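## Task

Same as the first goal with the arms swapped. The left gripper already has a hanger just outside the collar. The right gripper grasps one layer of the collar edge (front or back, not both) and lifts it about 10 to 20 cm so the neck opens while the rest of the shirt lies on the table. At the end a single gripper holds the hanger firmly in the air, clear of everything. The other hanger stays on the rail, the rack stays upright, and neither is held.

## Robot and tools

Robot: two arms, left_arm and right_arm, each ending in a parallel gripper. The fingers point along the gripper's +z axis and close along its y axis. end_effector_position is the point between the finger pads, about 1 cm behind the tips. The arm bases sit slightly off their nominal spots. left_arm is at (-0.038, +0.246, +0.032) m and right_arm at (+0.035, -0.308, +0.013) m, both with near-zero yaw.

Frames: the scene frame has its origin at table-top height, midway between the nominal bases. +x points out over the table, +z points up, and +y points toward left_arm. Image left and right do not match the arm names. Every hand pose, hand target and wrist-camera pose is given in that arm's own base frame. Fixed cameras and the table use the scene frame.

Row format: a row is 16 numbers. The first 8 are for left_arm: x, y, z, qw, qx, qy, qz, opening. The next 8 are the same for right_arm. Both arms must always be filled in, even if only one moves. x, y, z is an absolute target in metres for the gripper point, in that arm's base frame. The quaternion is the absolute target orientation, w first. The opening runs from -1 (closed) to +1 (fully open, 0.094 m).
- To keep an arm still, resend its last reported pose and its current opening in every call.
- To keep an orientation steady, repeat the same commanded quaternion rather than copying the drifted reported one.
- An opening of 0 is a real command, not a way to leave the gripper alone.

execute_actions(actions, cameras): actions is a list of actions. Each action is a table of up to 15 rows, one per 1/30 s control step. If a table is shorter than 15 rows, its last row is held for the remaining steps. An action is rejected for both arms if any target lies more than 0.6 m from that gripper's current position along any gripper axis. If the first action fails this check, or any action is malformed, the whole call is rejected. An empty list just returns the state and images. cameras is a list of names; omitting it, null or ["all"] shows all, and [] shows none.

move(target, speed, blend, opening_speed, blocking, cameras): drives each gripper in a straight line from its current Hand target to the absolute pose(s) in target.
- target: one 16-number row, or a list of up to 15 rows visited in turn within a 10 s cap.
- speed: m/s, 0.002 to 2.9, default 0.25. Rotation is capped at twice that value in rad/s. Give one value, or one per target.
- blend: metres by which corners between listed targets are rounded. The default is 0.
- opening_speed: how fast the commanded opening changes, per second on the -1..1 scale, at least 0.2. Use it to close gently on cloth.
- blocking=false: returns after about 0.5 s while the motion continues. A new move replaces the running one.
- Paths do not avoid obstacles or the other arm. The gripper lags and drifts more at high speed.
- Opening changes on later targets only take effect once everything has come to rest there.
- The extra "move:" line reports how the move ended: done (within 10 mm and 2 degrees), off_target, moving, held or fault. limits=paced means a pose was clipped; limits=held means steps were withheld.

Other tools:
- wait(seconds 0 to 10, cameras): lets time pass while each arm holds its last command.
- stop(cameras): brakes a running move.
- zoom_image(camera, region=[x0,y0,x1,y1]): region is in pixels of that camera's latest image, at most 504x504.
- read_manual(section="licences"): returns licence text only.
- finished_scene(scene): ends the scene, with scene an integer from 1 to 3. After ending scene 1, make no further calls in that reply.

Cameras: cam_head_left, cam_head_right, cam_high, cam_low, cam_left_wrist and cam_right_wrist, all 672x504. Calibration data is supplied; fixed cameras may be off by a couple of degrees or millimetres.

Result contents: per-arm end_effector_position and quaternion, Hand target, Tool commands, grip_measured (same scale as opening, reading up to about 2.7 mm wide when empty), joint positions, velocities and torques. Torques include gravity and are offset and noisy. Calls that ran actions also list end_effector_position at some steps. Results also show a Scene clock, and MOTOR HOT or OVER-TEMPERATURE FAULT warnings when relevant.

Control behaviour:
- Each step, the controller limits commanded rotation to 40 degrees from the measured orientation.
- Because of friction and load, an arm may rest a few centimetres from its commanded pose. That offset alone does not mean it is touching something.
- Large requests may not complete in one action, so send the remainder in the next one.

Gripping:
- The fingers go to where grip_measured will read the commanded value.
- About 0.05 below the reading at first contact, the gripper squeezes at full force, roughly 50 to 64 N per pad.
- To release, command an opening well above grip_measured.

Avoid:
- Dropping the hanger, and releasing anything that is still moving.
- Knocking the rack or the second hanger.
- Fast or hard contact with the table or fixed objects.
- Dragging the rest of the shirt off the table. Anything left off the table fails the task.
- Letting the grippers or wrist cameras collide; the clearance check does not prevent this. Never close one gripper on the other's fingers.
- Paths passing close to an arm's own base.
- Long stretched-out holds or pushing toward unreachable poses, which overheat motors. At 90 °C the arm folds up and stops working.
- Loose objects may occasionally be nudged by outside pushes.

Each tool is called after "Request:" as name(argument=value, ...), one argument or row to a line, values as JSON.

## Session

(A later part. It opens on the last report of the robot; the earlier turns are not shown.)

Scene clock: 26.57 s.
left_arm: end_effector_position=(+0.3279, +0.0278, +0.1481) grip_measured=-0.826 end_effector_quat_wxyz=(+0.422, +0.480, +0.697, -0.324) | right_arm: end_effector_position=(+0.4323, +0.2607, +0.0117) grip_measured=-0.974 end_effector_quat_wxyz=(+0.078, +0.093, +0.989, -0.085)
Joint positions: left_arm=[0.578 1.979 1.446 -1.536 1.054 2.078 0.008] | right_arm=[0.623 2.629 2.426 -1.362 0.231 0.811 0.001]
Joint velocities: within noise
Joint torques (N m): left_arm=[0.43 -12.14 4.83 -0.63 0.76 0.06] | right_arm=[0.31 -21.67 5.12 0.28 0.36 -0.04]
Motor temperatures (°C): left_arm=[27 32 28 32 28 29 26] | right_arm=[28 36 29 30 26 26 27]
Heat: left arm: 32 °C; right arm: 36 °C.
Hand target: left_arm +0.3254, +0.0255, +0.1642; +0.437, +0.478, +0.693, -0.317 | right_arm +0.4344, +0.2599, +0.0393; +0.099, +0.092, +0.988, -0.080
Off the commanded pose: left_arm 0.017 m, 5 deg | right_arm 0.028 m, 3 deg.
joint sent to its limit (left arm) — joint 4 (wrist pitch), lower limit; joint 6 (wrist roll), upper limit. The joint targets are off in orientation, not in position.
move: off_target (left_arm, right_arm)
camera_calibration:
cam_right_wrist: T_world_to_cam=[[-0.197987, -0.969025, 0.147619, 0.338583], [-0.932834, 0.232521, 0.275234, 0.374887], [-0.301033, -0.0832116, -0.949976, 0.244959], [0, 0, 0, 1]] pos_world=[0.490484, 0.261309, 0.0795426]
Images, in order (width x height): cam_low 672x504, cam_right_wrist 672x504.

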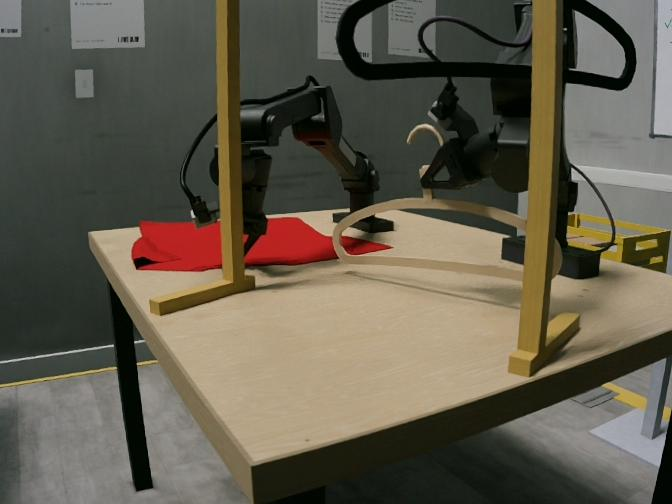

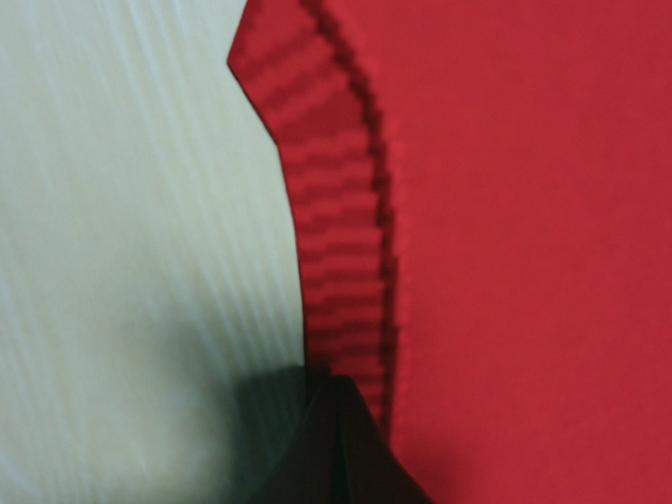

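Request:
move(
  target=[0.325,0.026,0.165,0.444,0.491,0.669,-0.338,-1,0.4345,0.26,0.09,0.15,0.1,0.98,-0.08,-1],
  cameras=["cam_right_wrist","cam_low"],
  speed=0.08,
)

Scene clock: 27.83 s.
left_arm: end_effector_position=(+0.3279, +0.0278, +0.1481) grip_measured=-0.826 end_effector_quat_wxyz=(+0.422, +0.480, +0.697, -0.324) | right_arm: end_effector_position=(+0.4339, +0.2603, +0.0615) grip_measured=-0.974 end_effector_quat_wxyz=(+0.126, +0.096, +0.984, -0.087)
Joint positions: left_arm=[0.578 1.979 1.446 -1.536 1.054 2.078 0.008] | right_arm=[0.644 2.532 2.426 -1.394 0.299 0.829 0.001]
Joint velocities: within noise
Joint torques (N m): left_arm=[0.42 -12.22 4.82 -0.64 0.76 0.08] | right_arm=[0.53 -20.74 5.79 0.37 0.42 0.06]
Motor temperatures (°C): left_arm=[27 32 28 32 28 29 26] | right_arm=[28 37 29 30 26 26 27]
Heat: left arm: 32 °C; right arm: 37 °C.
Hand target: left_arm +0.3254, +0.0255, +0.1642; +0.437, +0.478, +0.693, -0.317 | right_arm +0.4344, +0.2598, +0.0893; +0.150, +0.100, +0.980, -0.080
Off the commanded pose: left_arm 0.017 m, 5 deg | right_arm 0.029 m, 3 deg.
joint sent to its limit (left arm) — joint 4 (wrist pitch), lower limit; joint 6 (wrist roll), upper limit. The joint targets are off in orientation, not in position.
move: off_target (left_arm, right_arm)
camera_calibration:
cam_right_wrist: T_world_to_cam=[[-0.210729, -0.967375, 0.140635, 0.336732], [-0.954996, 0.234448, 0.181705, 0.3776], [-0.208748, -0.0960156, -0.973245, 0.257435], [0, 0, 0, 1]] pos_world=[0.485305, 0.261937, 0.134579]
Images, in order (width x height): cam_low 672x504, cam_right_wrist 672x504.

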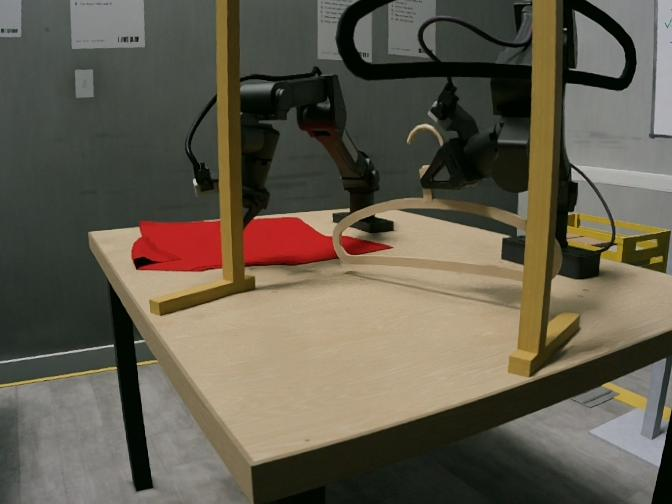

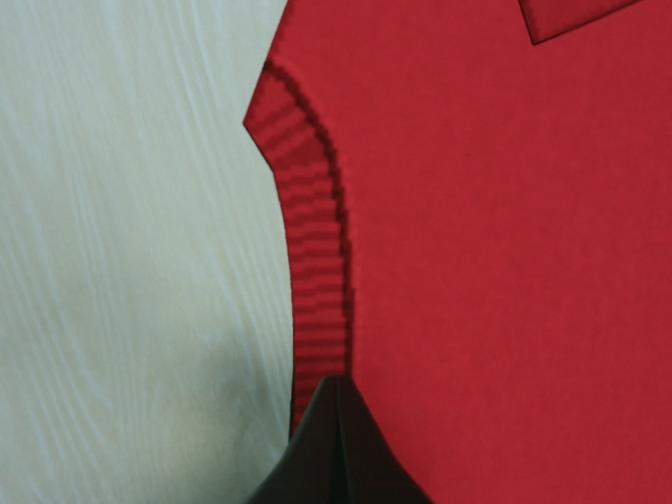

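Request:
move(
  target=[
    [0.325,0.026,0.165,0.444,0.491,0.669,-0.338,-1,0.434,0.27,0.06,0.124,0.082,0.959,-0.239,0],
    [0.325,0.026,0.165,0.444,0.491,0.669,-0.338,-1,0.434,0.266,0.018,0.124,0.082,0.959,-0.239,0],
  ],
  cameras=["cam_right_wrist","cam_low"],
  speed=0.12,
)

Request:
zoom_image(
  camera="cam_low",
  region=[180, 190, 340, 310],
)

Scene clock: 31.23 s.
left_arm: end_effector_position=(+0.3279, +0.0278, +0.1481) grip_measured=-0.826 end_effector_quat_wxyz=(+0.422, +0.480, +0.697, -0.324) | right_arm: end_effector_position=(+0.4314, +0.2687, +0.0255) grip_measured=-0.002 end_effector_quat_wxyz=(+0.156, +0.068, +0.966, -0.194)
Joint positions: left_arm=[0.578 1.979 1.446 -1.536 1.054 2.078 0.008] | right_arm=[0.726 2.79 2.725 -1.572 0.499 0.883 0.047]
Joint velocities: within noise
Joint torques (N m): left_arm=[0.49 -12.21 4.75 -0.61 0.75 0.08] | right_arm=[0.01 -13.85 7.36 0.16 0.52 0.09]
Motor temperatures (°C): left_arm=[27 33 28 32 28 29 26] | right_arm=[28 37 29 30 27 26 27]
Heat: left arm: 33 °C; right arm: 37 °C.
Hand target: left_arm +0.3254, +0.0255, +0.1642; +0.437, +0.478, +0.693, -0.317 | right_arm +0.4334, +0.2656, +0.0180; +0.159, +0.070, +0.963, -0.206
Off the commanded pose: left_arm 0.017 m, 5 deg | right_arm 0.008 m, 7 deg.
joint sent to its limit (left arm) — joint 4 (wrist pitch), lower limit; joint 6 (wrist roll), upper limit. The joint targets are off in orientation, not in position.
joint sent to its limit (right arm) — joint 4 (wrist pitch), lower limit. The joint targets are off in orientation, not in position.
move: off_target (left_arm, right_arm)
camera_calibration:
cam_right_wrist: T_world_to_cam=[[-0.190809, -0.917991, 0.347683, 0.322215], [-0.967471, 0.235801, 0.0916402, 0.387114], [-0.166109, -0.318888, -0.933123, 0.263207], [0, 0, 0, 1]] pos_world=[0.479724, 0.288442, 0.0981009]
Images, in order (width x height): cam_low 672x504, cam_right_wrist 672x504.

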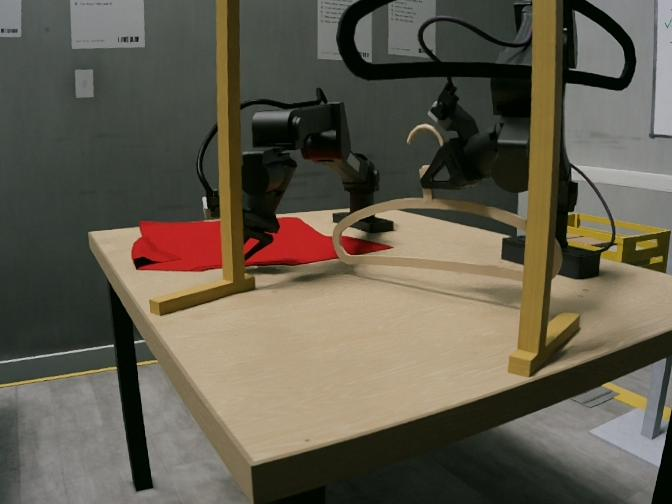

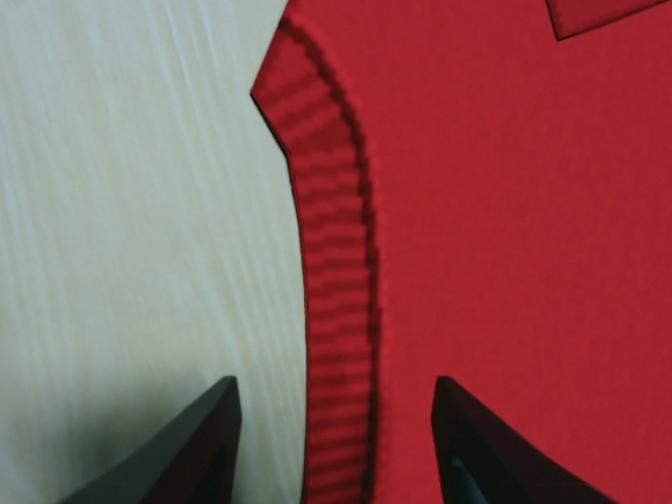

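Scaled by 3.150 from the camera's 672x504 image, which has a finer 960x720 frame.

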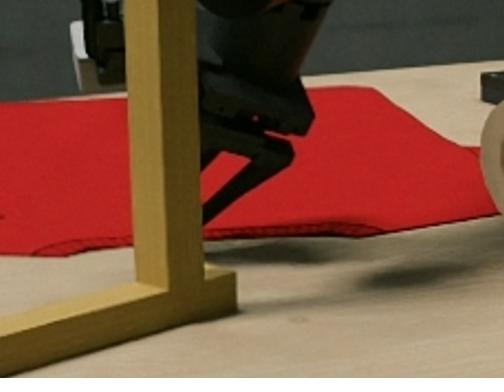

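Request:
move(
  target=[0.325,0.026,0.165,0.444,0.491,0.669,-0.338,-1,0.434,0.267,-0.008,0.124,0.082,0.959,-0.239,0],
  cameras=["cam_right_wrist","cam_low"],
  speed=0.06,
)

Request:
zoom_image(
  camera="cam_low",
  region=[180, 190, 340, 310],
)

Scene clock: 32.57 s.
left_arm: end_effector_position=(+0.3279, +0.0278, +0.1481) grip_measured=-0.826 end_effector_quat_wxyz=(+0.422, +0.480, +0.697, -0.324) | right_arm: end_effector_position=(+0.4337, +0.2699, +0.0122) grip_measured=-0.002 end_effector_quat_wxyz=(+0.156, +0.074, +0.965, -0.197)
Joint positions: left_arm=[0.578 1.979 1.446 -1.536 1.054 2.078 0.008] | right_arm=[0.726 2.843 2.775 -1.578 0.503 0.898 0.047]
Joint velocities: within noise
Joint torques (N m): left_arm=[0.44 -12.16 4.72 -0.63 0.76 0.08] | right_arm=[0.06 -12.07 6.98 0.21 0.45 0.08]
Motor temperatures (°C): left_arm=[27 33 28 32 28 29 26] | right_arm=[28 37 29 30 27 26 27]
Heat: left arm: 33 °C; right arm: 37 °C.
Hand target: left_arm +0.3254, +0.0255, +0.1642; +0.437, +0.478, +0.693, -0.317 | right_arm +0.4330, +0.2662, -0.0077; +0.150, +0.073, +0.962, -0.215
Off the commanded pose: left_arm 0.017 m, 5 deg | right_arm 0.020 m, 6 deg.
joint sent to its limit (left arm) — joint 4 (wrist pitch), lower limit; joint 6 (wrist roll), upper limit. The joint targets are off in orientation, not in position.
joint sent to its limit (right arm) — joint 4 (wrist pitch), lower limit. The joint targets are off in orientation, not in position.
move: off_target (left_arm, right_arm)
camera_calibration:
cam_right_wrist: T_world_to_cam=[[-0.202867, -0.913822, 0.351817, 0.332459], [-0.964643, 0.248239, 0.0885457, 0.385719], [-0.16825, -0.321415, -0.931872, 0.25317], [0, 0, 0, 1]] pos_world=[0.482122, 0.28943, 0.0848033]
Images, in order (width x height): cam_low 672x504, cam_right_wrist 672x504.

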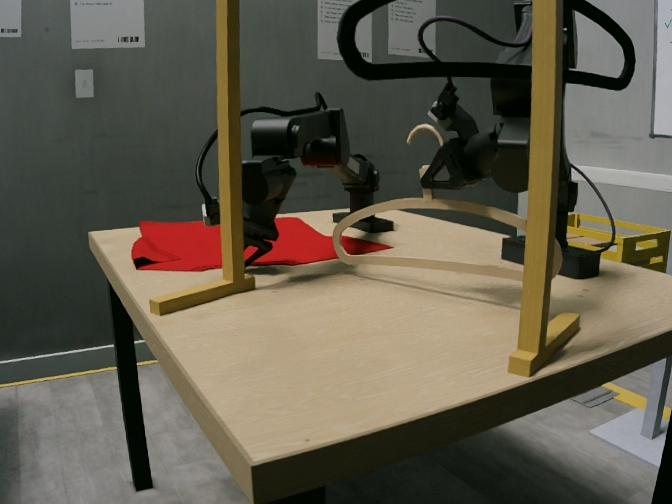

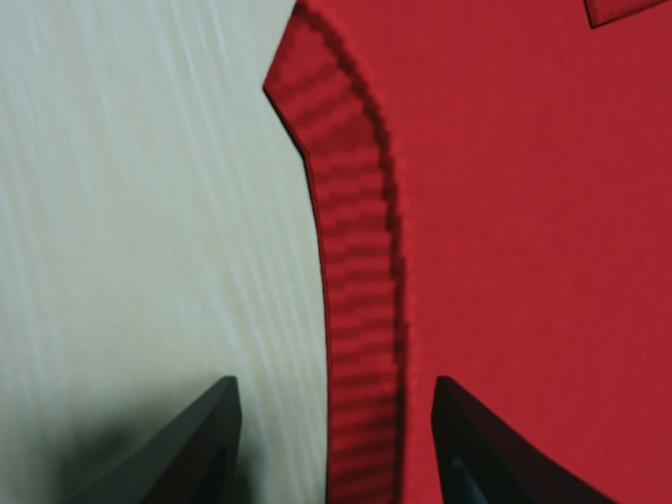

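Scaled by 3.150 from the camera's 672x504 image, which has a finer 960x720 frame.

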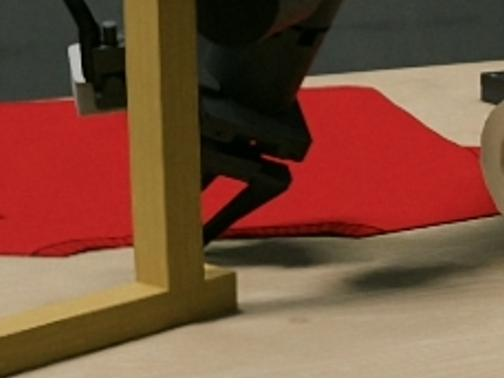

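Request:
move(
  target=[
    [0.325,0.026,0.165,0.444,0.491,0.669,-0.338,-1,0.434,0.258,-0.018,0.150,0.073,0.962,-0.215,0],
    [0.325,0.026,0.165,0.444,0.491,0.669,-0.338,-1,0.434,0.254,-0.022,0.150,0.073,0.962,-0.215,-0.4],
  ],
  cameras=["cam_right_wrist","cam_low"],
  speed=0.06,
  opening_speed=0.8,
)

Request:
zoom_image(
  camera="cam_low",
  region=[180, 190, 340, 310],
)

Scene clock: 34.87 s.
left_arm: end_effector_position=(+0.3279, +0.0278, +0.1481) grip_measured=-0.826 end_effector_quat_wxyz=(+0.422, +0.480, +0.697, -0.324) | right_arm: end_effector_position=(+0.4406, +0.2685, +0.0076) grip_measured=-0.398 end_effector_quat_wxyz=(+0.185, +0.076, +0.960, -0.194)
Joint positions: left_arm=[0.578 1.979 1.446 -1.536 1.054 2.078 0.008] | right_arm=[0.727 2.728 2.517 -1.386 0.543 0.893 0.028]
Joint velocities: within noise
Joint torques (N m): left_arm=[0.42 -12.16 4.77 -0.62 0.76 0.05] | right_arm=[-1.4 -13.38 2.93 0.32 0.11 -0.03]
Motor temperatures (°C): left_arm=[27 33 28 32 28 29 26] | right_arm=[28 37 29 30 27 26 27]
Heat: left arm: 33 °C; right arm: 37 °C.
Hand target: left_arm +0.3254, +0.0255, +0.1642; +0.437, +0.478, +0.693, -0.317 | right_arm +0.4331, +0.2539, -0.0208; +0.150, +0.074, +0.962, -0.215
Off the commanded pose: left_arm 0.017 m, 5 deg | right_arm 0.034 m, 5 deg.
joint sent to its limit (left arm) — joint 4 (wrist pitch), lower limit; joint 6 (wrist roll), upper limit. The joint targets are off in orientation, not in position.
move: off_target (left_arm, right_arm); target 2's new opening was sent with right_arm's hand 0.034 m and 4 deg from that target
camera_calibration:
cam_right_wrist: T_world_to_cam=[[-0.217203, -0.915443, 0.338804, 0.340979], [-0.969973, 0.241328, 0.0302261, 0.397852], [-0.109433, -0.322065, -0.940371, 0.22384], [0, 0, 0, 1]] pos_world=[0.484463, 0.288224, 0.0829421]
Images, in order (width x height): cam_low 672x504, cam_right_wrist 672x504.

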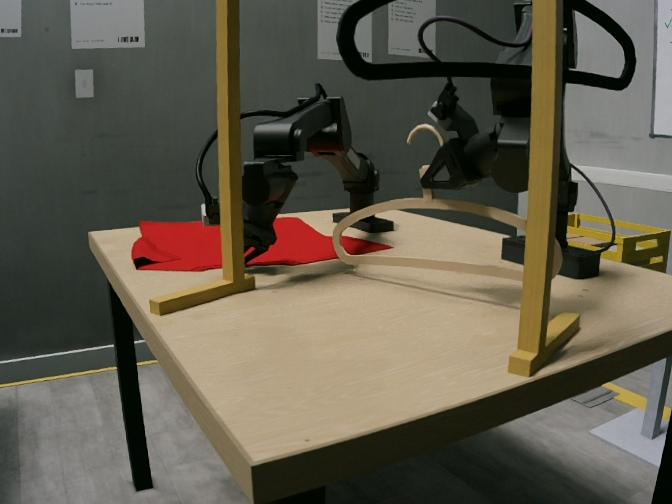

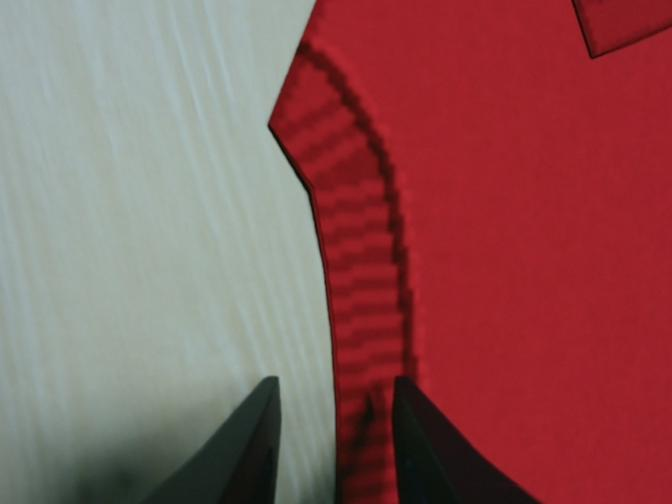

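Scaled by 3.150 from the camera's 672x504 image, which has a finer 960x720 frame.

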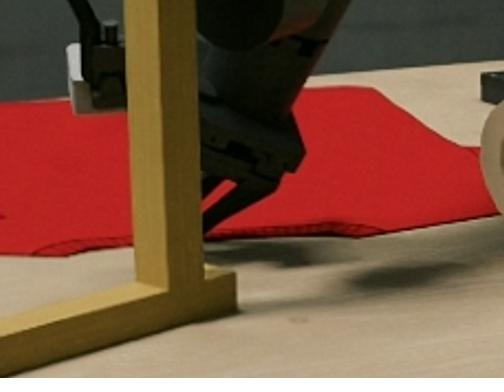

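Request:
move(
  target=[0.325,0.026,0.165,0.444,0.491,0.669,-0.338,-1,0.434,0.243,-0.010,0.175,0.074,0.962,-0.205,-0.4],
  cameras=["cam_right_wrist"],
  speed=0.06,
)

Request:
zoom_image(
  camera="cam_right_wrist",
  region=[200, 300, 500, 504],
)

Scene clock: 36.13 s.
left_arm: end_effector_position=(+0.3279, +0.0278, +0.1481) grip_measured=-0.826 end_effector_quat_wxyz=(+0.422, +0.480, +0.697, -0.324) | right_arm: end_effector_position=(+0.4410, +0.2589, +0.0068) grip_measured=-0.398 end_effector_quat_wxyz=(+0.204, +0.076, +0.958, -0.188)
Joint positions: left_arm=[0.578 1.979 1.446 -1.536 1.054 2.078 0.008] | right_arm=[0.718 2.61 2.278 -1.222 0.561 0.871 0.028]
Joint velocities: within noise
Joint torques (N m): left_arm=[0.44 -12.29 4.64 -0.62 0.76 0.1] | right_arm=[-1.51 -15.41 2.56 0.33 0.15 -0.06]
Motor temperatures (°C): left_arm=[27 33 28 32 28 29 26] | right_arm=[28 37 29 30 27 26 27]
Heat: left arm: 33 °C; right arm: 37 °C.
Hand target: left_arm +0.3254, +0.0255, +0.1642; +0.437, +0.478, +0.693, -0.317 | right_arm +0.4339, +0.2433, -0.0093; +0.174, +0.075, +0.960, -0.205
Off the commanded pose: left_arm 0.017 m, 5 deg | right_arm 0.024 m, 4 deg.
joint sent to its limit (left arm) — joint 4 (wrist pitch), lower limit; joint 6 (wrist roll), upper limit. The joint targets are off in orientation, not in position.
move: off_target (left_arm, right_arm)
camera_calibration:
cam_right_wrist: T_world_to_cam=[[-0.220377, -0.920305, 0.323223, 0.335377], [-0.972789, 0.231665, -0.00364439, 0.404561], [-0.0715254, -0.31523, -0.946316, 0.201555], [0, 0, 0, 1]] pos_world=[0.481878, 0.278463, 0.0838074]
Images, in order (width x height): cam_right_wrist 672x504.

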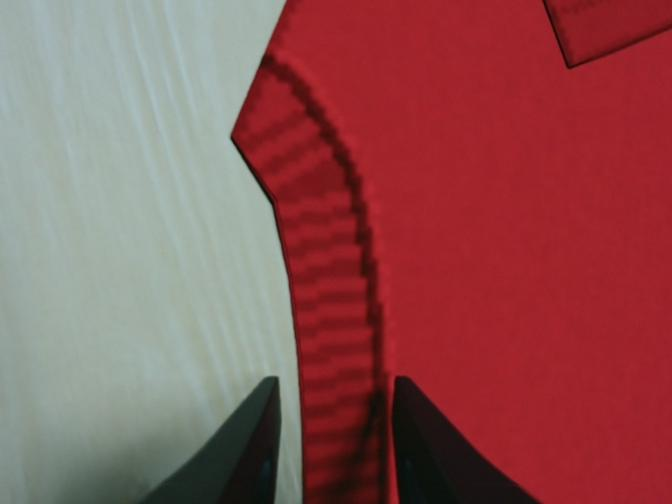

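Scaled by 1.680 from the camera's 672x504 image, which has a finer 960x720 frame.

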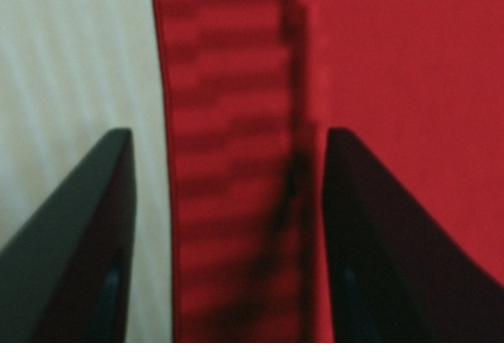

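Request:
move(
  target=[0.325,0.026,0.165,0.444,0.491,0.669,-0.338,-1,0.434,0.240,-0.013,0.19,0.075,0.962,-0.2,-1],
  cameras=["cam_right_wrist"],
  speed=0.06,
  opening_speed=0.7,
)

Request:
zoom_image(
  camera="cam_right_wrist",
  region=[200, 300, 500, 504],
)

Scene clock: 37.37 s.
left_arm: end_effector_position=(+0.3279, +0.0278, +0.1481) grip_measured=-0.826 end_effector_quat_wxyz=(+0.422, +0.480, +0.697, -0.324) | right_arm: end_effector_position=(+0.4437, +0.2572, +0.0022) grip_measured=-0.973 end_effector_quat_wxyz=(+0.222, +0.076, +0.955, -0.183)
Joint positions: left_arm=[0.578 1.979 1.446 -1.536 1.054 2.078 0.008] | right_arm=[0.718 2.569 2.173 -1.119 0.582 0.861 0.001]
Joint velocities: within noise
Joint torques (N m): left_arm=[0.46 -12.21 4.83 -0.64 0.78 0.05] | right_arm=[-1.54 -15.64 2.58 0.28 0.1 -0.05]
Motor temperatures (°C): left_arm=[27 33 28 32 28 29 26] | right_arm=[28 37 29 30 27 26 27]
Heat: left arm: 33 °C; right arm: 37 °C.
Hand target: left_arm +0.3254, +0.0255, +0.1642; +0.437, +0.478, +0.693, -0.317 | right_arm +0.4340, +0.2403, -0.0125; +0.189, +0.075, +0.959, -0.199
Off the commanded pose: left_arm 0.017 m, 5 deg | right_arm 0.025 m, 4 deg.
joint sent to its limit (left arm) — joint 4 (wrist pitch), lower limit; joint 6 (wrist roll), upper limit. The joint targets are off in orientation, not in position.
move: off_target (left_arm, right_arm)
camera_calibration:
cam_right_wrist: T_world_to_cam=[[-0.225224, -0.924015, 0.308983, 0.338916], [-0.973756, 0.224145, -0.0394839, 0.409985], [-0.0327734, -0.309766, -0.950248, 0.178284], [0, 0, 0, 1]] pos_world=[0.4814, 0.276494, 0.0808821]
Images, in order (width x height): cam_right_wrist 672x504.

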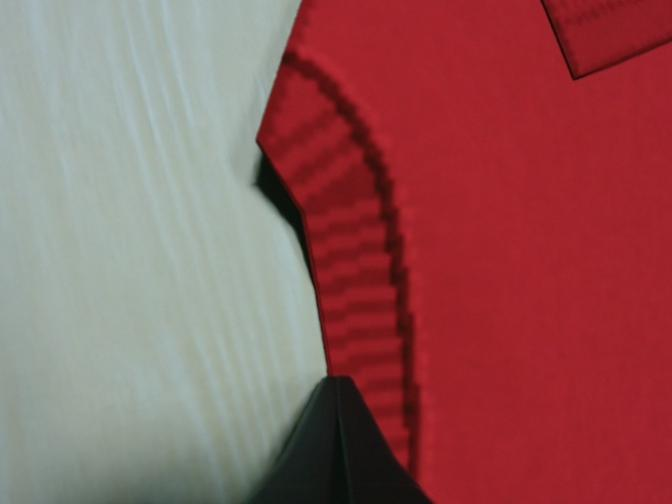

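Scaled by 1.680 from the camera's 672x504 image, which has a finer 960x720 frame.

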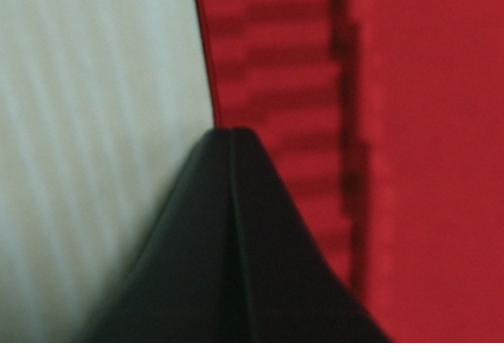

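Request:
move(
  target=[0.325,0.026,0.165,0.444,0.491,0.669,-0.338,-1,0.44,0.258,0.06,0.222,0.076,0.955,-0.183,-1],
  cameras=["cam_right_wrist","cam_low"],
  speed=0.06,
)

Scene clock: 39.37 s.
left_arm: end_effector_position=(+0.3279, +0.0278, +0.1481) grip_measured=-0.826 end_effector_quat_wxyz=(+0.422, +0.480, +0.697, -0.324) | right_arm: end_effector_position=(+0.4358, +0.2525, +0.0349) grip_measured=-0.974 end_effector_quat_wxyz=(+0.201, +0.069, +0.957, -0.197)
Joint positions: left_arm=[0.578 1.979 1.446 -1.536 1.054 2.078 0.008] | right_arm=[0.718 2.568 2.308 -1.308 0.571 0.861 0.001]
Joint velocities: within noise
Joint torques (N m): left_arm=[0.47 -12.19 4.77 -0.61 0.79 0.09] | right_arm=[0.47 -19.11 7.62 0.28 0.44 0.07]
Motor temperatures (°C): left_arm=[27 33 28 32 28 29 26] | right_arm=[28 38 29 30 27 26 27]
Heat: left arm: 33 °C; right arm: 38 °C.
Hand target: left_arm +0.3254, +0.0255, +0.1642; +0.437, +0.478, +0.693, -0.317 | right_arm +0.4396, +0.2575, +0.0596; +0.222, +0.076, +0.955, -0.183
Off the commanded pose: left_arm 0.017 m, 5 deg | right_arm 0.026 m, 3 deg.
joint sent to its limit (left arm) — joint 4 (wrist pitch), lower limit; joint 6 (wrist roll), upper limit. The joint targets are off in orientation, not in position.
move: off_target (left_arm, right_arm)
camera_calibration:
cam_right_wrist: T_world_to_cam=[[-0.209297, -0.915243, 0.344276, 0.312325], [-0.974754, 0.223277, 0.000988507, 0.403813], [-0.0777737, -0.335377, -0.938868, 0.233323], [0, 0, 0, 1]] pos_world=[0.477133, 0.273942, 0.111134]
Images, in order (width x height): cam_low 672x504, cam_right_wrist 672x504.

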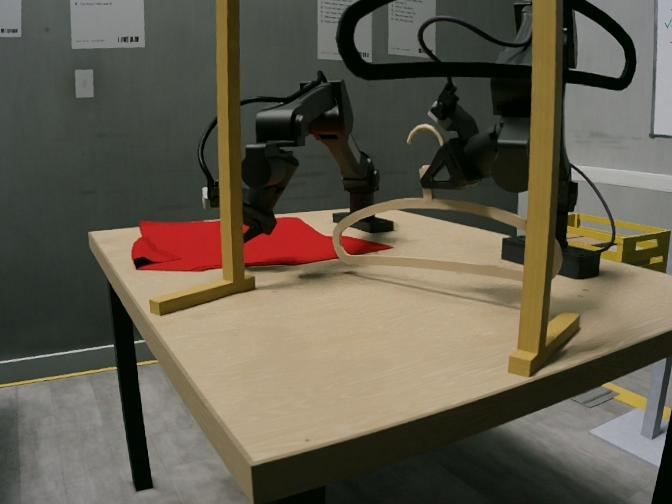

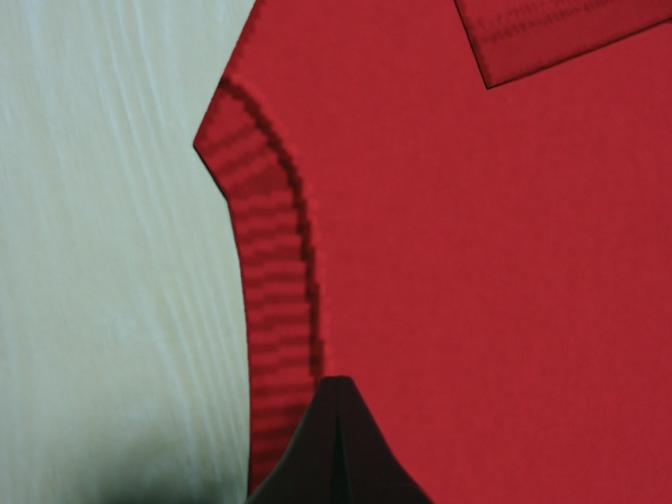

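Request:
move(
  target=[
    [0.325,0.026,0.165,0.444,0.491,0.669,-0.338,-1,0.474,0.268,0.085,0.0495,-0.143,0.935,-0.322,0.2],
    [0.325,0.026,0.165,0.444,0.491,0.669,-0.338,-1,0.474,0.262,0.034,0.0495,-0.143,0.935,-0.322,0.2],
  ],
  cameras=["cam_right_wrist","cam_low","cam_head_left","cam_high"],
  speed=0.12,
)

Request:
zoom_image(
  camera="cam_low",
  region=[180, 190, 340, 310],
)

Scene clock: 44.30 s.
left_arm: end_effector_position=(+0.3278, +0.0278, +0.1481) grip_measured=-0.826 end_effector_quat_wxyz=(+0.422, +0.480, +0.697, -0.324) | right_arm: end_effector_position=(+0.4671, +0.2633, +0.0434) grip_measured=+0.198 end_effector_quat_wxyz=(+0.165, -0.195, +0.931, -0.261)
Joint positions: left_arm=[0.578 1.979 1.446 -1.536 1.054 2.078 0.008] | right_arm=[0.71 2.837 2.843 -1.533 0.626 0.282 0.056]
Joint velocities: within noise
Joint torques (N m): left_arm=[0.38 -12.25 4.71 -0.63 0.76 0.08] | right_arm=[-0.44 -14.02 7.09 0.62 0.5 0.1]
Motor temperatures (°C): left_arm=[27 33 28 32 28 29 26] | right_arm=[28 38 29 30 27 26 27]
Heat: left arm: 33 °C; right arm: 38 °C.
Hand target: left_arm +0.3254, +0.0255, +0.1643; +0.437, +0.478, +0.693, -0.317 | right_arm +0.4731, +0.2611, +0.0339; +0.170, -0.186, +0.930, -0.266
Off the commanded pose: left_arm 0.017 m, 5 deg | right_arm 0.012 m, 16 deg.
elbow stopped short (right arm): the move would have taken joint 3 (elbow) straighter than the controller allows.
joint sent to its limit (left arm) — joint 4 (wrist pitch), lower limit; joint 6 (wrist roll), upper limit. The joint targets are off in orientation, not in position.
move: off_target (left_arm, right_arm)
camera_calibration:
cam_right_wrist: T_world_to_cam=[[0.279255, -0.790885, 0.544534, 0.0562501], [-0.960087, -0.220657, 0.171881, 0.534595], [-0.0157832, -0.570799, -0.820938, 0.275201], [0, 0, 0, 1]] pos_world=[0.501893, 0.319534, 0.103406]
Images, in order (width x height): cam_head_left 672x504, cam_high 672x504, cam_low 672x504, cam_right_wrist 672x504.

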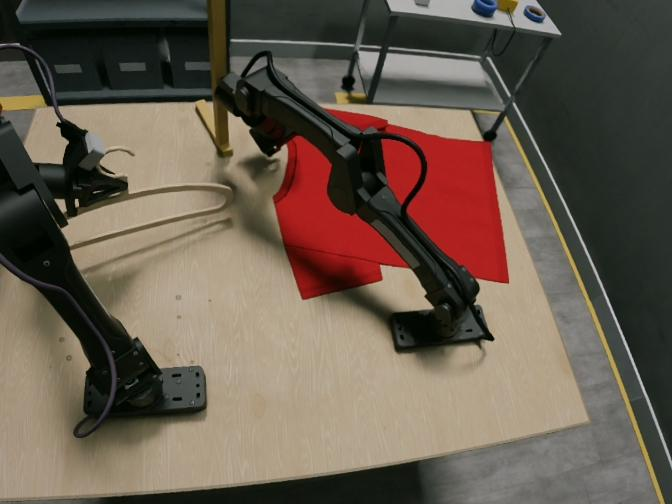

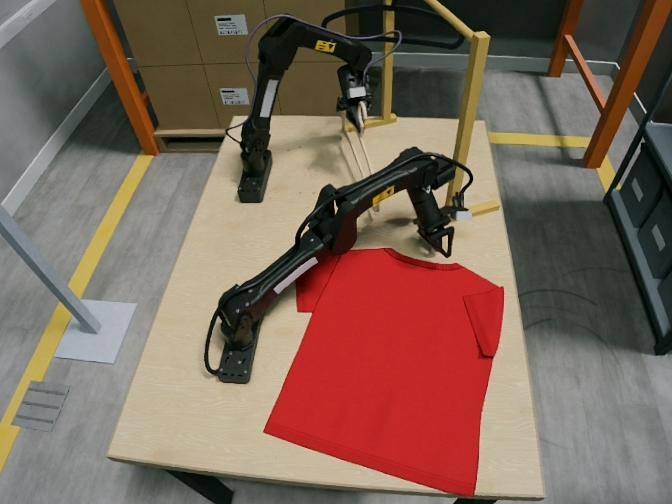

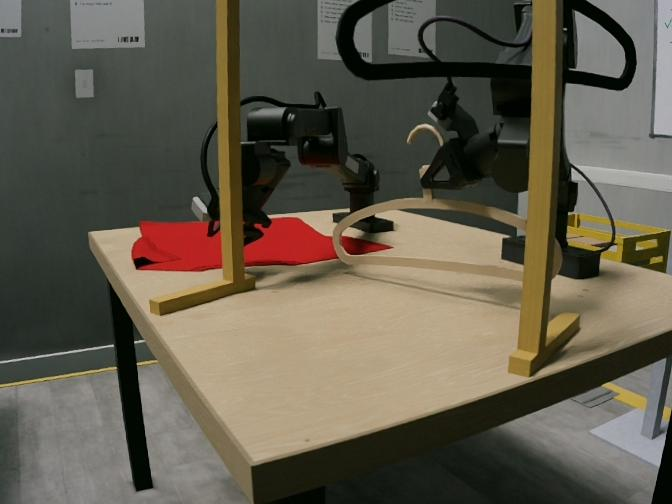

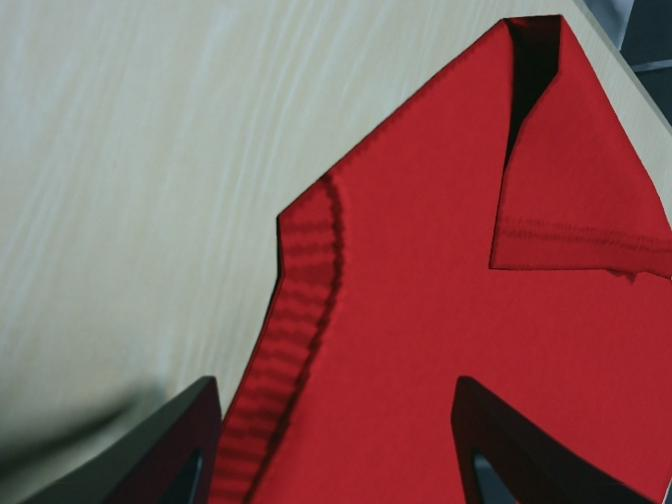

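Scaled by 3.150 from the camera's 672x504 image, which has a finer 960x720 frame.

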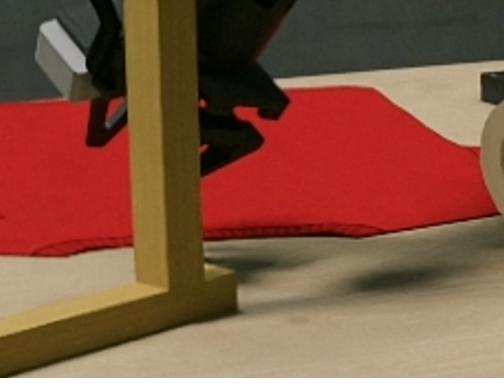

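Request:
move(
  target=[
    [0.325,0.026,0.165,0.444,0.491,0.669,-0.338,-1,0.474,0.276,0.022,0.165,-0.195,0.931,-0.261,0.2],
    [0.325,0.026,0.165,0.444,0.491,0.669,-0.338,-1,0.474,0.276,0.002,0.165,-0.195,0.931,-0.261,0.2],
  ],
  cameras=["cam_right_wrist","cam_low"],
  speed=0.06,
)

Request:
zoom_image(
  camera="cam_low",
  region=[180, 190, 340, 310],
)

Scene clock: 46.03 s.
left_arm: end_effector_position=(+0.3278, +0.0278, +0.1481) grip_measured=-0.826 end_effector_quat_wxyz=(+0.422, +0.480, +0.697, -0.324) | right_arm: end_effector_position=(+0.4729, +0.2712, +0.0186) grip_measured=+0.198 end_effector_quat_wxyz=(+0.171, -0.196, +0.931, -0.257)
Joint positions: left_arm=[0.578 1.979 1.446 -1.536 1.054 2.078 0.008] | right_arm=[0.714 2.886 2.843 -1.47 0.625 0.28 0.056]
Joint velocities: within noise
Joint torques (N m): left_arm=[0.43 -12.19 4.71 -0.62 0.78 0.08] | right_arm=[0.51 -13.53 6.99 0.66 0.38 0.07]
Motor temperatures (°C): left_arm=[27 33 28 32 29 29 26] | right_arm=[28 38 29 30 27 26 27]
Heat: left arm: 33 °C; right arm: 38 °C.
Hand target: left_arm +0.3254, +0.0255, +0.1643; +0.437, +0.478, +0.693, -0.317 | right_arm +0.4731, +0.2753, +0.0021; +0.170, -0.197, +0.930, -0.258
Off the commanded pose: left_arm 0.017 m, 5 deg | right_arm 0.017 m, 1 deg.
elbow stopped short (right arm): the move would have taken joint 3 (elbow) straighter than the controller allows.
joint sent to its limit (left arm) — joint 4 (wrist pitch), lower limit; joint 6 (wrist roll), upper limit. The joint targets are off in orientation, not in position.
move: off_target (left_arm, right_arm)
camera_calibration:
cam_right_wrist: T_world_to_cam=[[0.278948, -0.794333, 0.53965, 0.0756126], [-0.960287, -0.227174, 0.161992, 0.548171], [-0.00608111, -0.563406, -0.826158, 0.253076], [0, 0, 0, 1]] pos_world=[0.506848, 0.327176, 0.0794769]
Images, in order (width x height): cam_low 672x504, cam_right_wrist 672x504.

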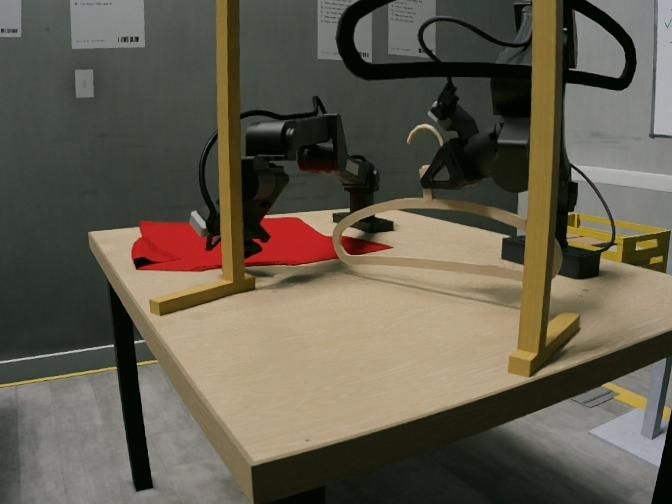

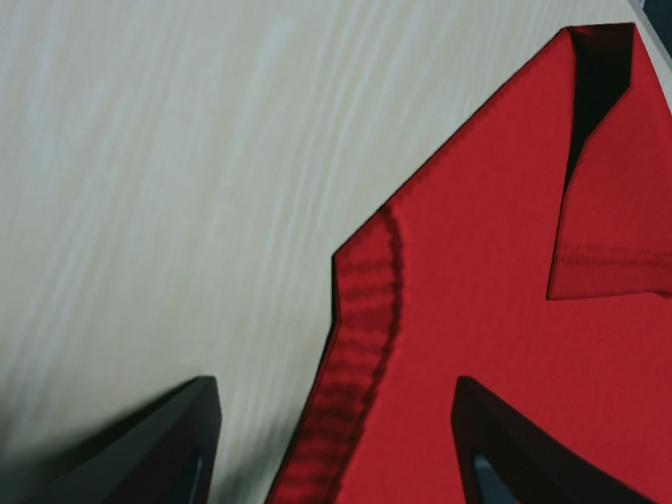

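Scaled by 3.150 from the camera's 672x504 image, which has a finer 960x720 frame.

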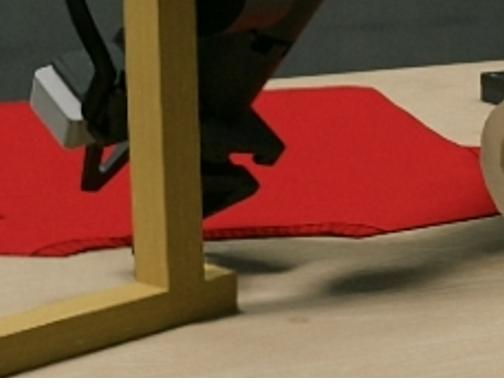

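Request:
move(
  target=[
    [0.325,0.026,0.165,0.444,0.491,0.669,-0.338,-1,0.474,0.274,-0.004,0.165,-0.195,0.931,-0.261,0.2],
    [0.325,0.026,0.165,0.444,0.491,0.669,-0.338,-1,0.482,0.242,-0.004,0.165,-0.195,0.931,-0.261,0.2],
  ],
  cameras=["cam_right_wrist","cam_low"],
  speed=0.06,
)

Request:
zoom_image(
  camera="cam_right_wrist",
  region=[150, 200, 500, 504],
)

Scene clock: 48.33 s.
left_arm: end_effector_position=(+0.3278, +0.0278, +0.1481) grip_measured=-0.826 end_effector_quat_wxyz=(+0.422, +0.480, +0.697, -0.324) | right_arm: end_effector_position=(+0.4850, +0.2512, +0.0169) grip_measured=+0.198 end_effector_quat_wxyz=(+0.187, -0.194, +0.926, -0.263)
Joint positions: left_arm=[0.578 1.979 1.446 -1.536 1.054 2.078 0.008] | right_arm=[0.677 2.704 2.459 -1.213 0.649 0.226 0.056]
Joint velocities: within noise
Joint torques (N m): left_arm=[0.46 -12.23 4.78 -0.61 0.78 0.07] | right_arm=[-1.22 -15.62 2.73 0.78 0.12 -0.05]
Motor temperatures (°C): left_arm=[27 34 28 32 29 29 26] | right_arm=[28 38 29 30 27 26 27]
Heat: left arm: 34 °C; right arm: 38 °C.
Hand target: left_arm +0.3254, +0.0255, +0.1643; +0.437, +0.478, +0.693, -0.317 | right_arm +0.4815, +0.2419, -0.0035; +0.164, -0.194, +0.931, -0.262
Off the commanded pose: left_arm 0.017 m, 5 deg | right_arm 0.023 m, 3 deg.
joint sent to its limit (left arm) — joint 4 (wrist pitch), lower limit; joint 6 (wrist roll), upper limit. The joint targets are off in orientation, not in position.
move: off_target (left_arm, right_arm)
camera_calibration:
cam_right_wrist: T_world_to_cam=[[0.262986, -0.789782, 0.55415, 0.063587], [-0.964442, -0.23083, 0.128718, 0.559074], [0.0262556, -0.568297, -0.822405, 0.225889], [0, 0, 0, 1]] pos_world=[0.516541, 0.307643, 0.0785727]
Images, in order (width x height): cam_low 672x504, cam_right_wrist 672x504.

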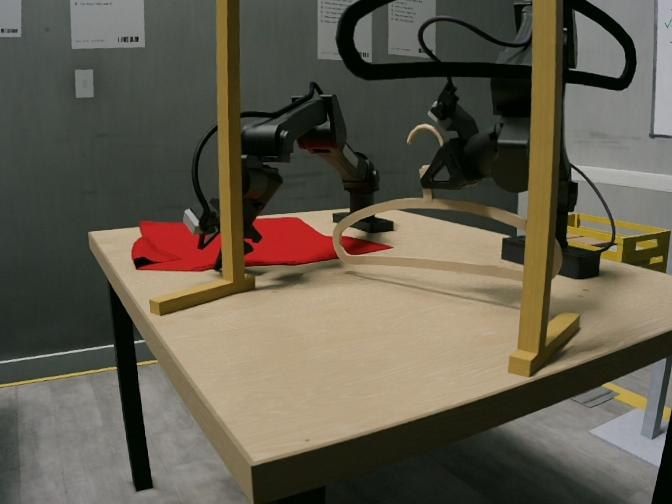

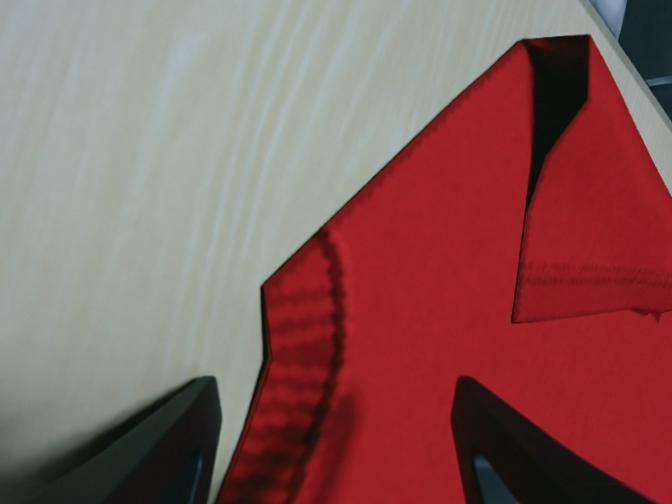

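Scaled by 1.440 from the camera's 672x504 image, which has a finer 960x720 frame.

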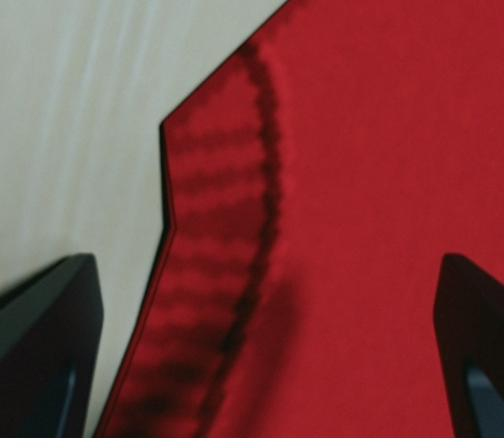

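Request:
move(
  target=[
    [0.325,0.026,0.165,0.444,0.491,0.669,-0.338,-1,0.474,0.272,0.07,0.165,-0.195,0.931,-0.261,0.2],
    [0.325,0.026,0.165,0.444,0.491,0.669,-0.338,-1,0.445,0.244,0.03,0.085,0.093,0.989,-0.008,0.1],
  ],
  cameras=["cam_right_wrist"],
  speed=0.15,
)

Scene clock: 53.30 s.
left_arm: end_effector_position=(+0.3278, +0.0278, +0.1481) grip_measured=-0.826 end_effector_quat_wxyz=(+0.422, +0.480, +0.697, -0.324) | right_arm: end_effector_position=(+0.4401, +0.2432, +0.0055) grip_measured=+0.102 end_effector_quat_wxyz=(+0.064, +0.086, +0.994, -0.026)
Joint positions: left_arm=[0.578 1.979 1.446 -1.536 1.054 2.078 0.008] | right_arm=[0.545 2.509 2.188 -1.176 0.117 0.714 0.052]
Joint velocities: within noise
Joint torques (N m): left_arm=[0.54 -12.27 4.74 -0.63 0.75 0.08] | right_arm=[-0.36 -21.26 4.31 0.65 0.06 0.06]
Motor temperatures (°C): left_arm=[27 34 28 32 29 29 26] | right_arm=[28 39 29 30 27 26 27]
Heat: left arm: 34 °C; right arm: 39 °C.
Hand target: left_arm +0.3254, +0.0255, +0.1643; +0.437, +0.478, +0.693, -0.317 | right_arm +0.4448, +0.2438, +0.0296; +0.085, +0.093, +0.992, -0.008
Off the commanded pose: left_arm 0.017 m, 5 deg | right_arm 0.025 m, 3 deg.
joint sent to its limit (left arm) — joint 4 (wrist pitch), lower limit; joint 6 (wrist roll), upper limit. The joint targets are off in orientation, not in position.
move: off_target (left_arm, right_arm); target 2's new opening was sent with right_arm's hand 0.025 m and 3 deg from that target
camera_calibration:
cam_right_wrist: T_world_to_cam=[[-0.175009, -0.98399, 0.0337033, 0.318216], [-0.931935, 0.176599, 0.316717, 0.400954], [-0.317598, 0.024019, -0.947921, 0.221091], [0, 0, 0, 1]] pos_world=[0.499572, 0.237003, 0.0718632]
Images, in order (width x height): cam_right_wrist 672x504.

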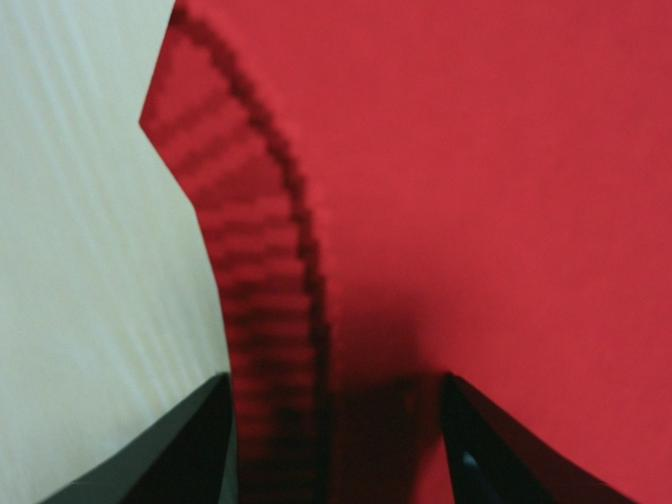

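Request:
move(
  target=[
    [0.325,0.026,0.165,0.444,0.491,0.669,-0.338,-1,0.440,0.24,-0.012,0.064,0.086,0.994,-0.026,0.1],
    [0.325,0.026,0.165,0.444,0.491,0.669,-0.338,-1,0.440,0.24,-0.018,0.064,0.086,0.994,-0.026,-1],
  ],
  cameras=["cam_right_wrist"],
  speed=0.06,
  opening_speed=0.8,
)

Scene clock: 56.20 s.
left_arm: end_effector_position=(+0.3278, +0.0278, +0.1481) grip_measured=-0.826 end_effector_quat_wxyz=(+0.422, +0.480, +0.697, -0.324) | right_arm: end_effector_position=(+0.4487, +0.2468, +0.0033) grip_measured=-0.972 end_effector_quat_wxyz=(+0.087, +0.086, +0.992, -0.014)
Joint positions: left_arm=[0.578 1.979 1.446 -1.536 1.054 2.078 0.008] | right_arm=[0.545 2.491 2.14 -1.095 0.125 0.71 0.001]
Joint velocities: within noise
Joint torques (N m): left_arm=[0.44 -12.29 4.82 -0.61 0.76 0.11] | right_arm=[-0.38 -13.78 3.11 0.71 0.02 -0.02]
Motor temperatures (°C): left_arm=[27 34 28 32 29 29 26] | right_arm=[28 39 29 30 27 26 27]
Heat: left arm: 34 °C; right arm: 39 °C.
Hand target: left_arm +0.3254, +0.0255, +0.1643; +0.437, +0.478, +0.693, -0.317 | right_arm +0.4397, +0.2398, -0.0174; +0.064, +0.086, +0.994, -0.026
Off the commanded pose: left_arm 0.017 m, 5 deg | right_arm 0.024 m, 3 deg.
joint sent to its limit (left arm) — joint 4 (wrist pitch), lower limit; joint 6 (wrist roll), upper limit. The joint targets are off in orientation, not in position.
move: off_target (left_arm, right_arm); target 2's new opening was sent with right_arm's hand 0.021 m and 1 deg from that target
camera_calibration:
cam_right_wrist: T_world_to_cam=[[-0.172619, -0.98497, 0.00610265, 0.322617], [-0.946664, 0.167611, 0.275198, 0.417925], [-0.272084, 0.0417272, -0.961368, 0.196984], [0, 0, 0, 1]] pos_world=[0.50492, 0.239499, 0.0723928]
Images, in order (width x height): cam_right_wrist 672x504.

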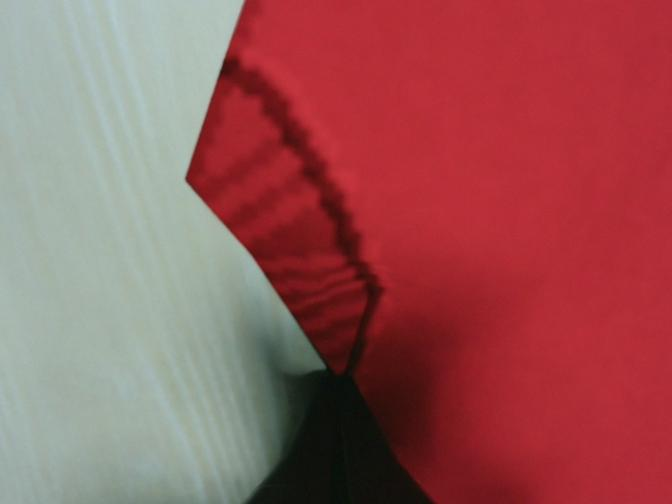

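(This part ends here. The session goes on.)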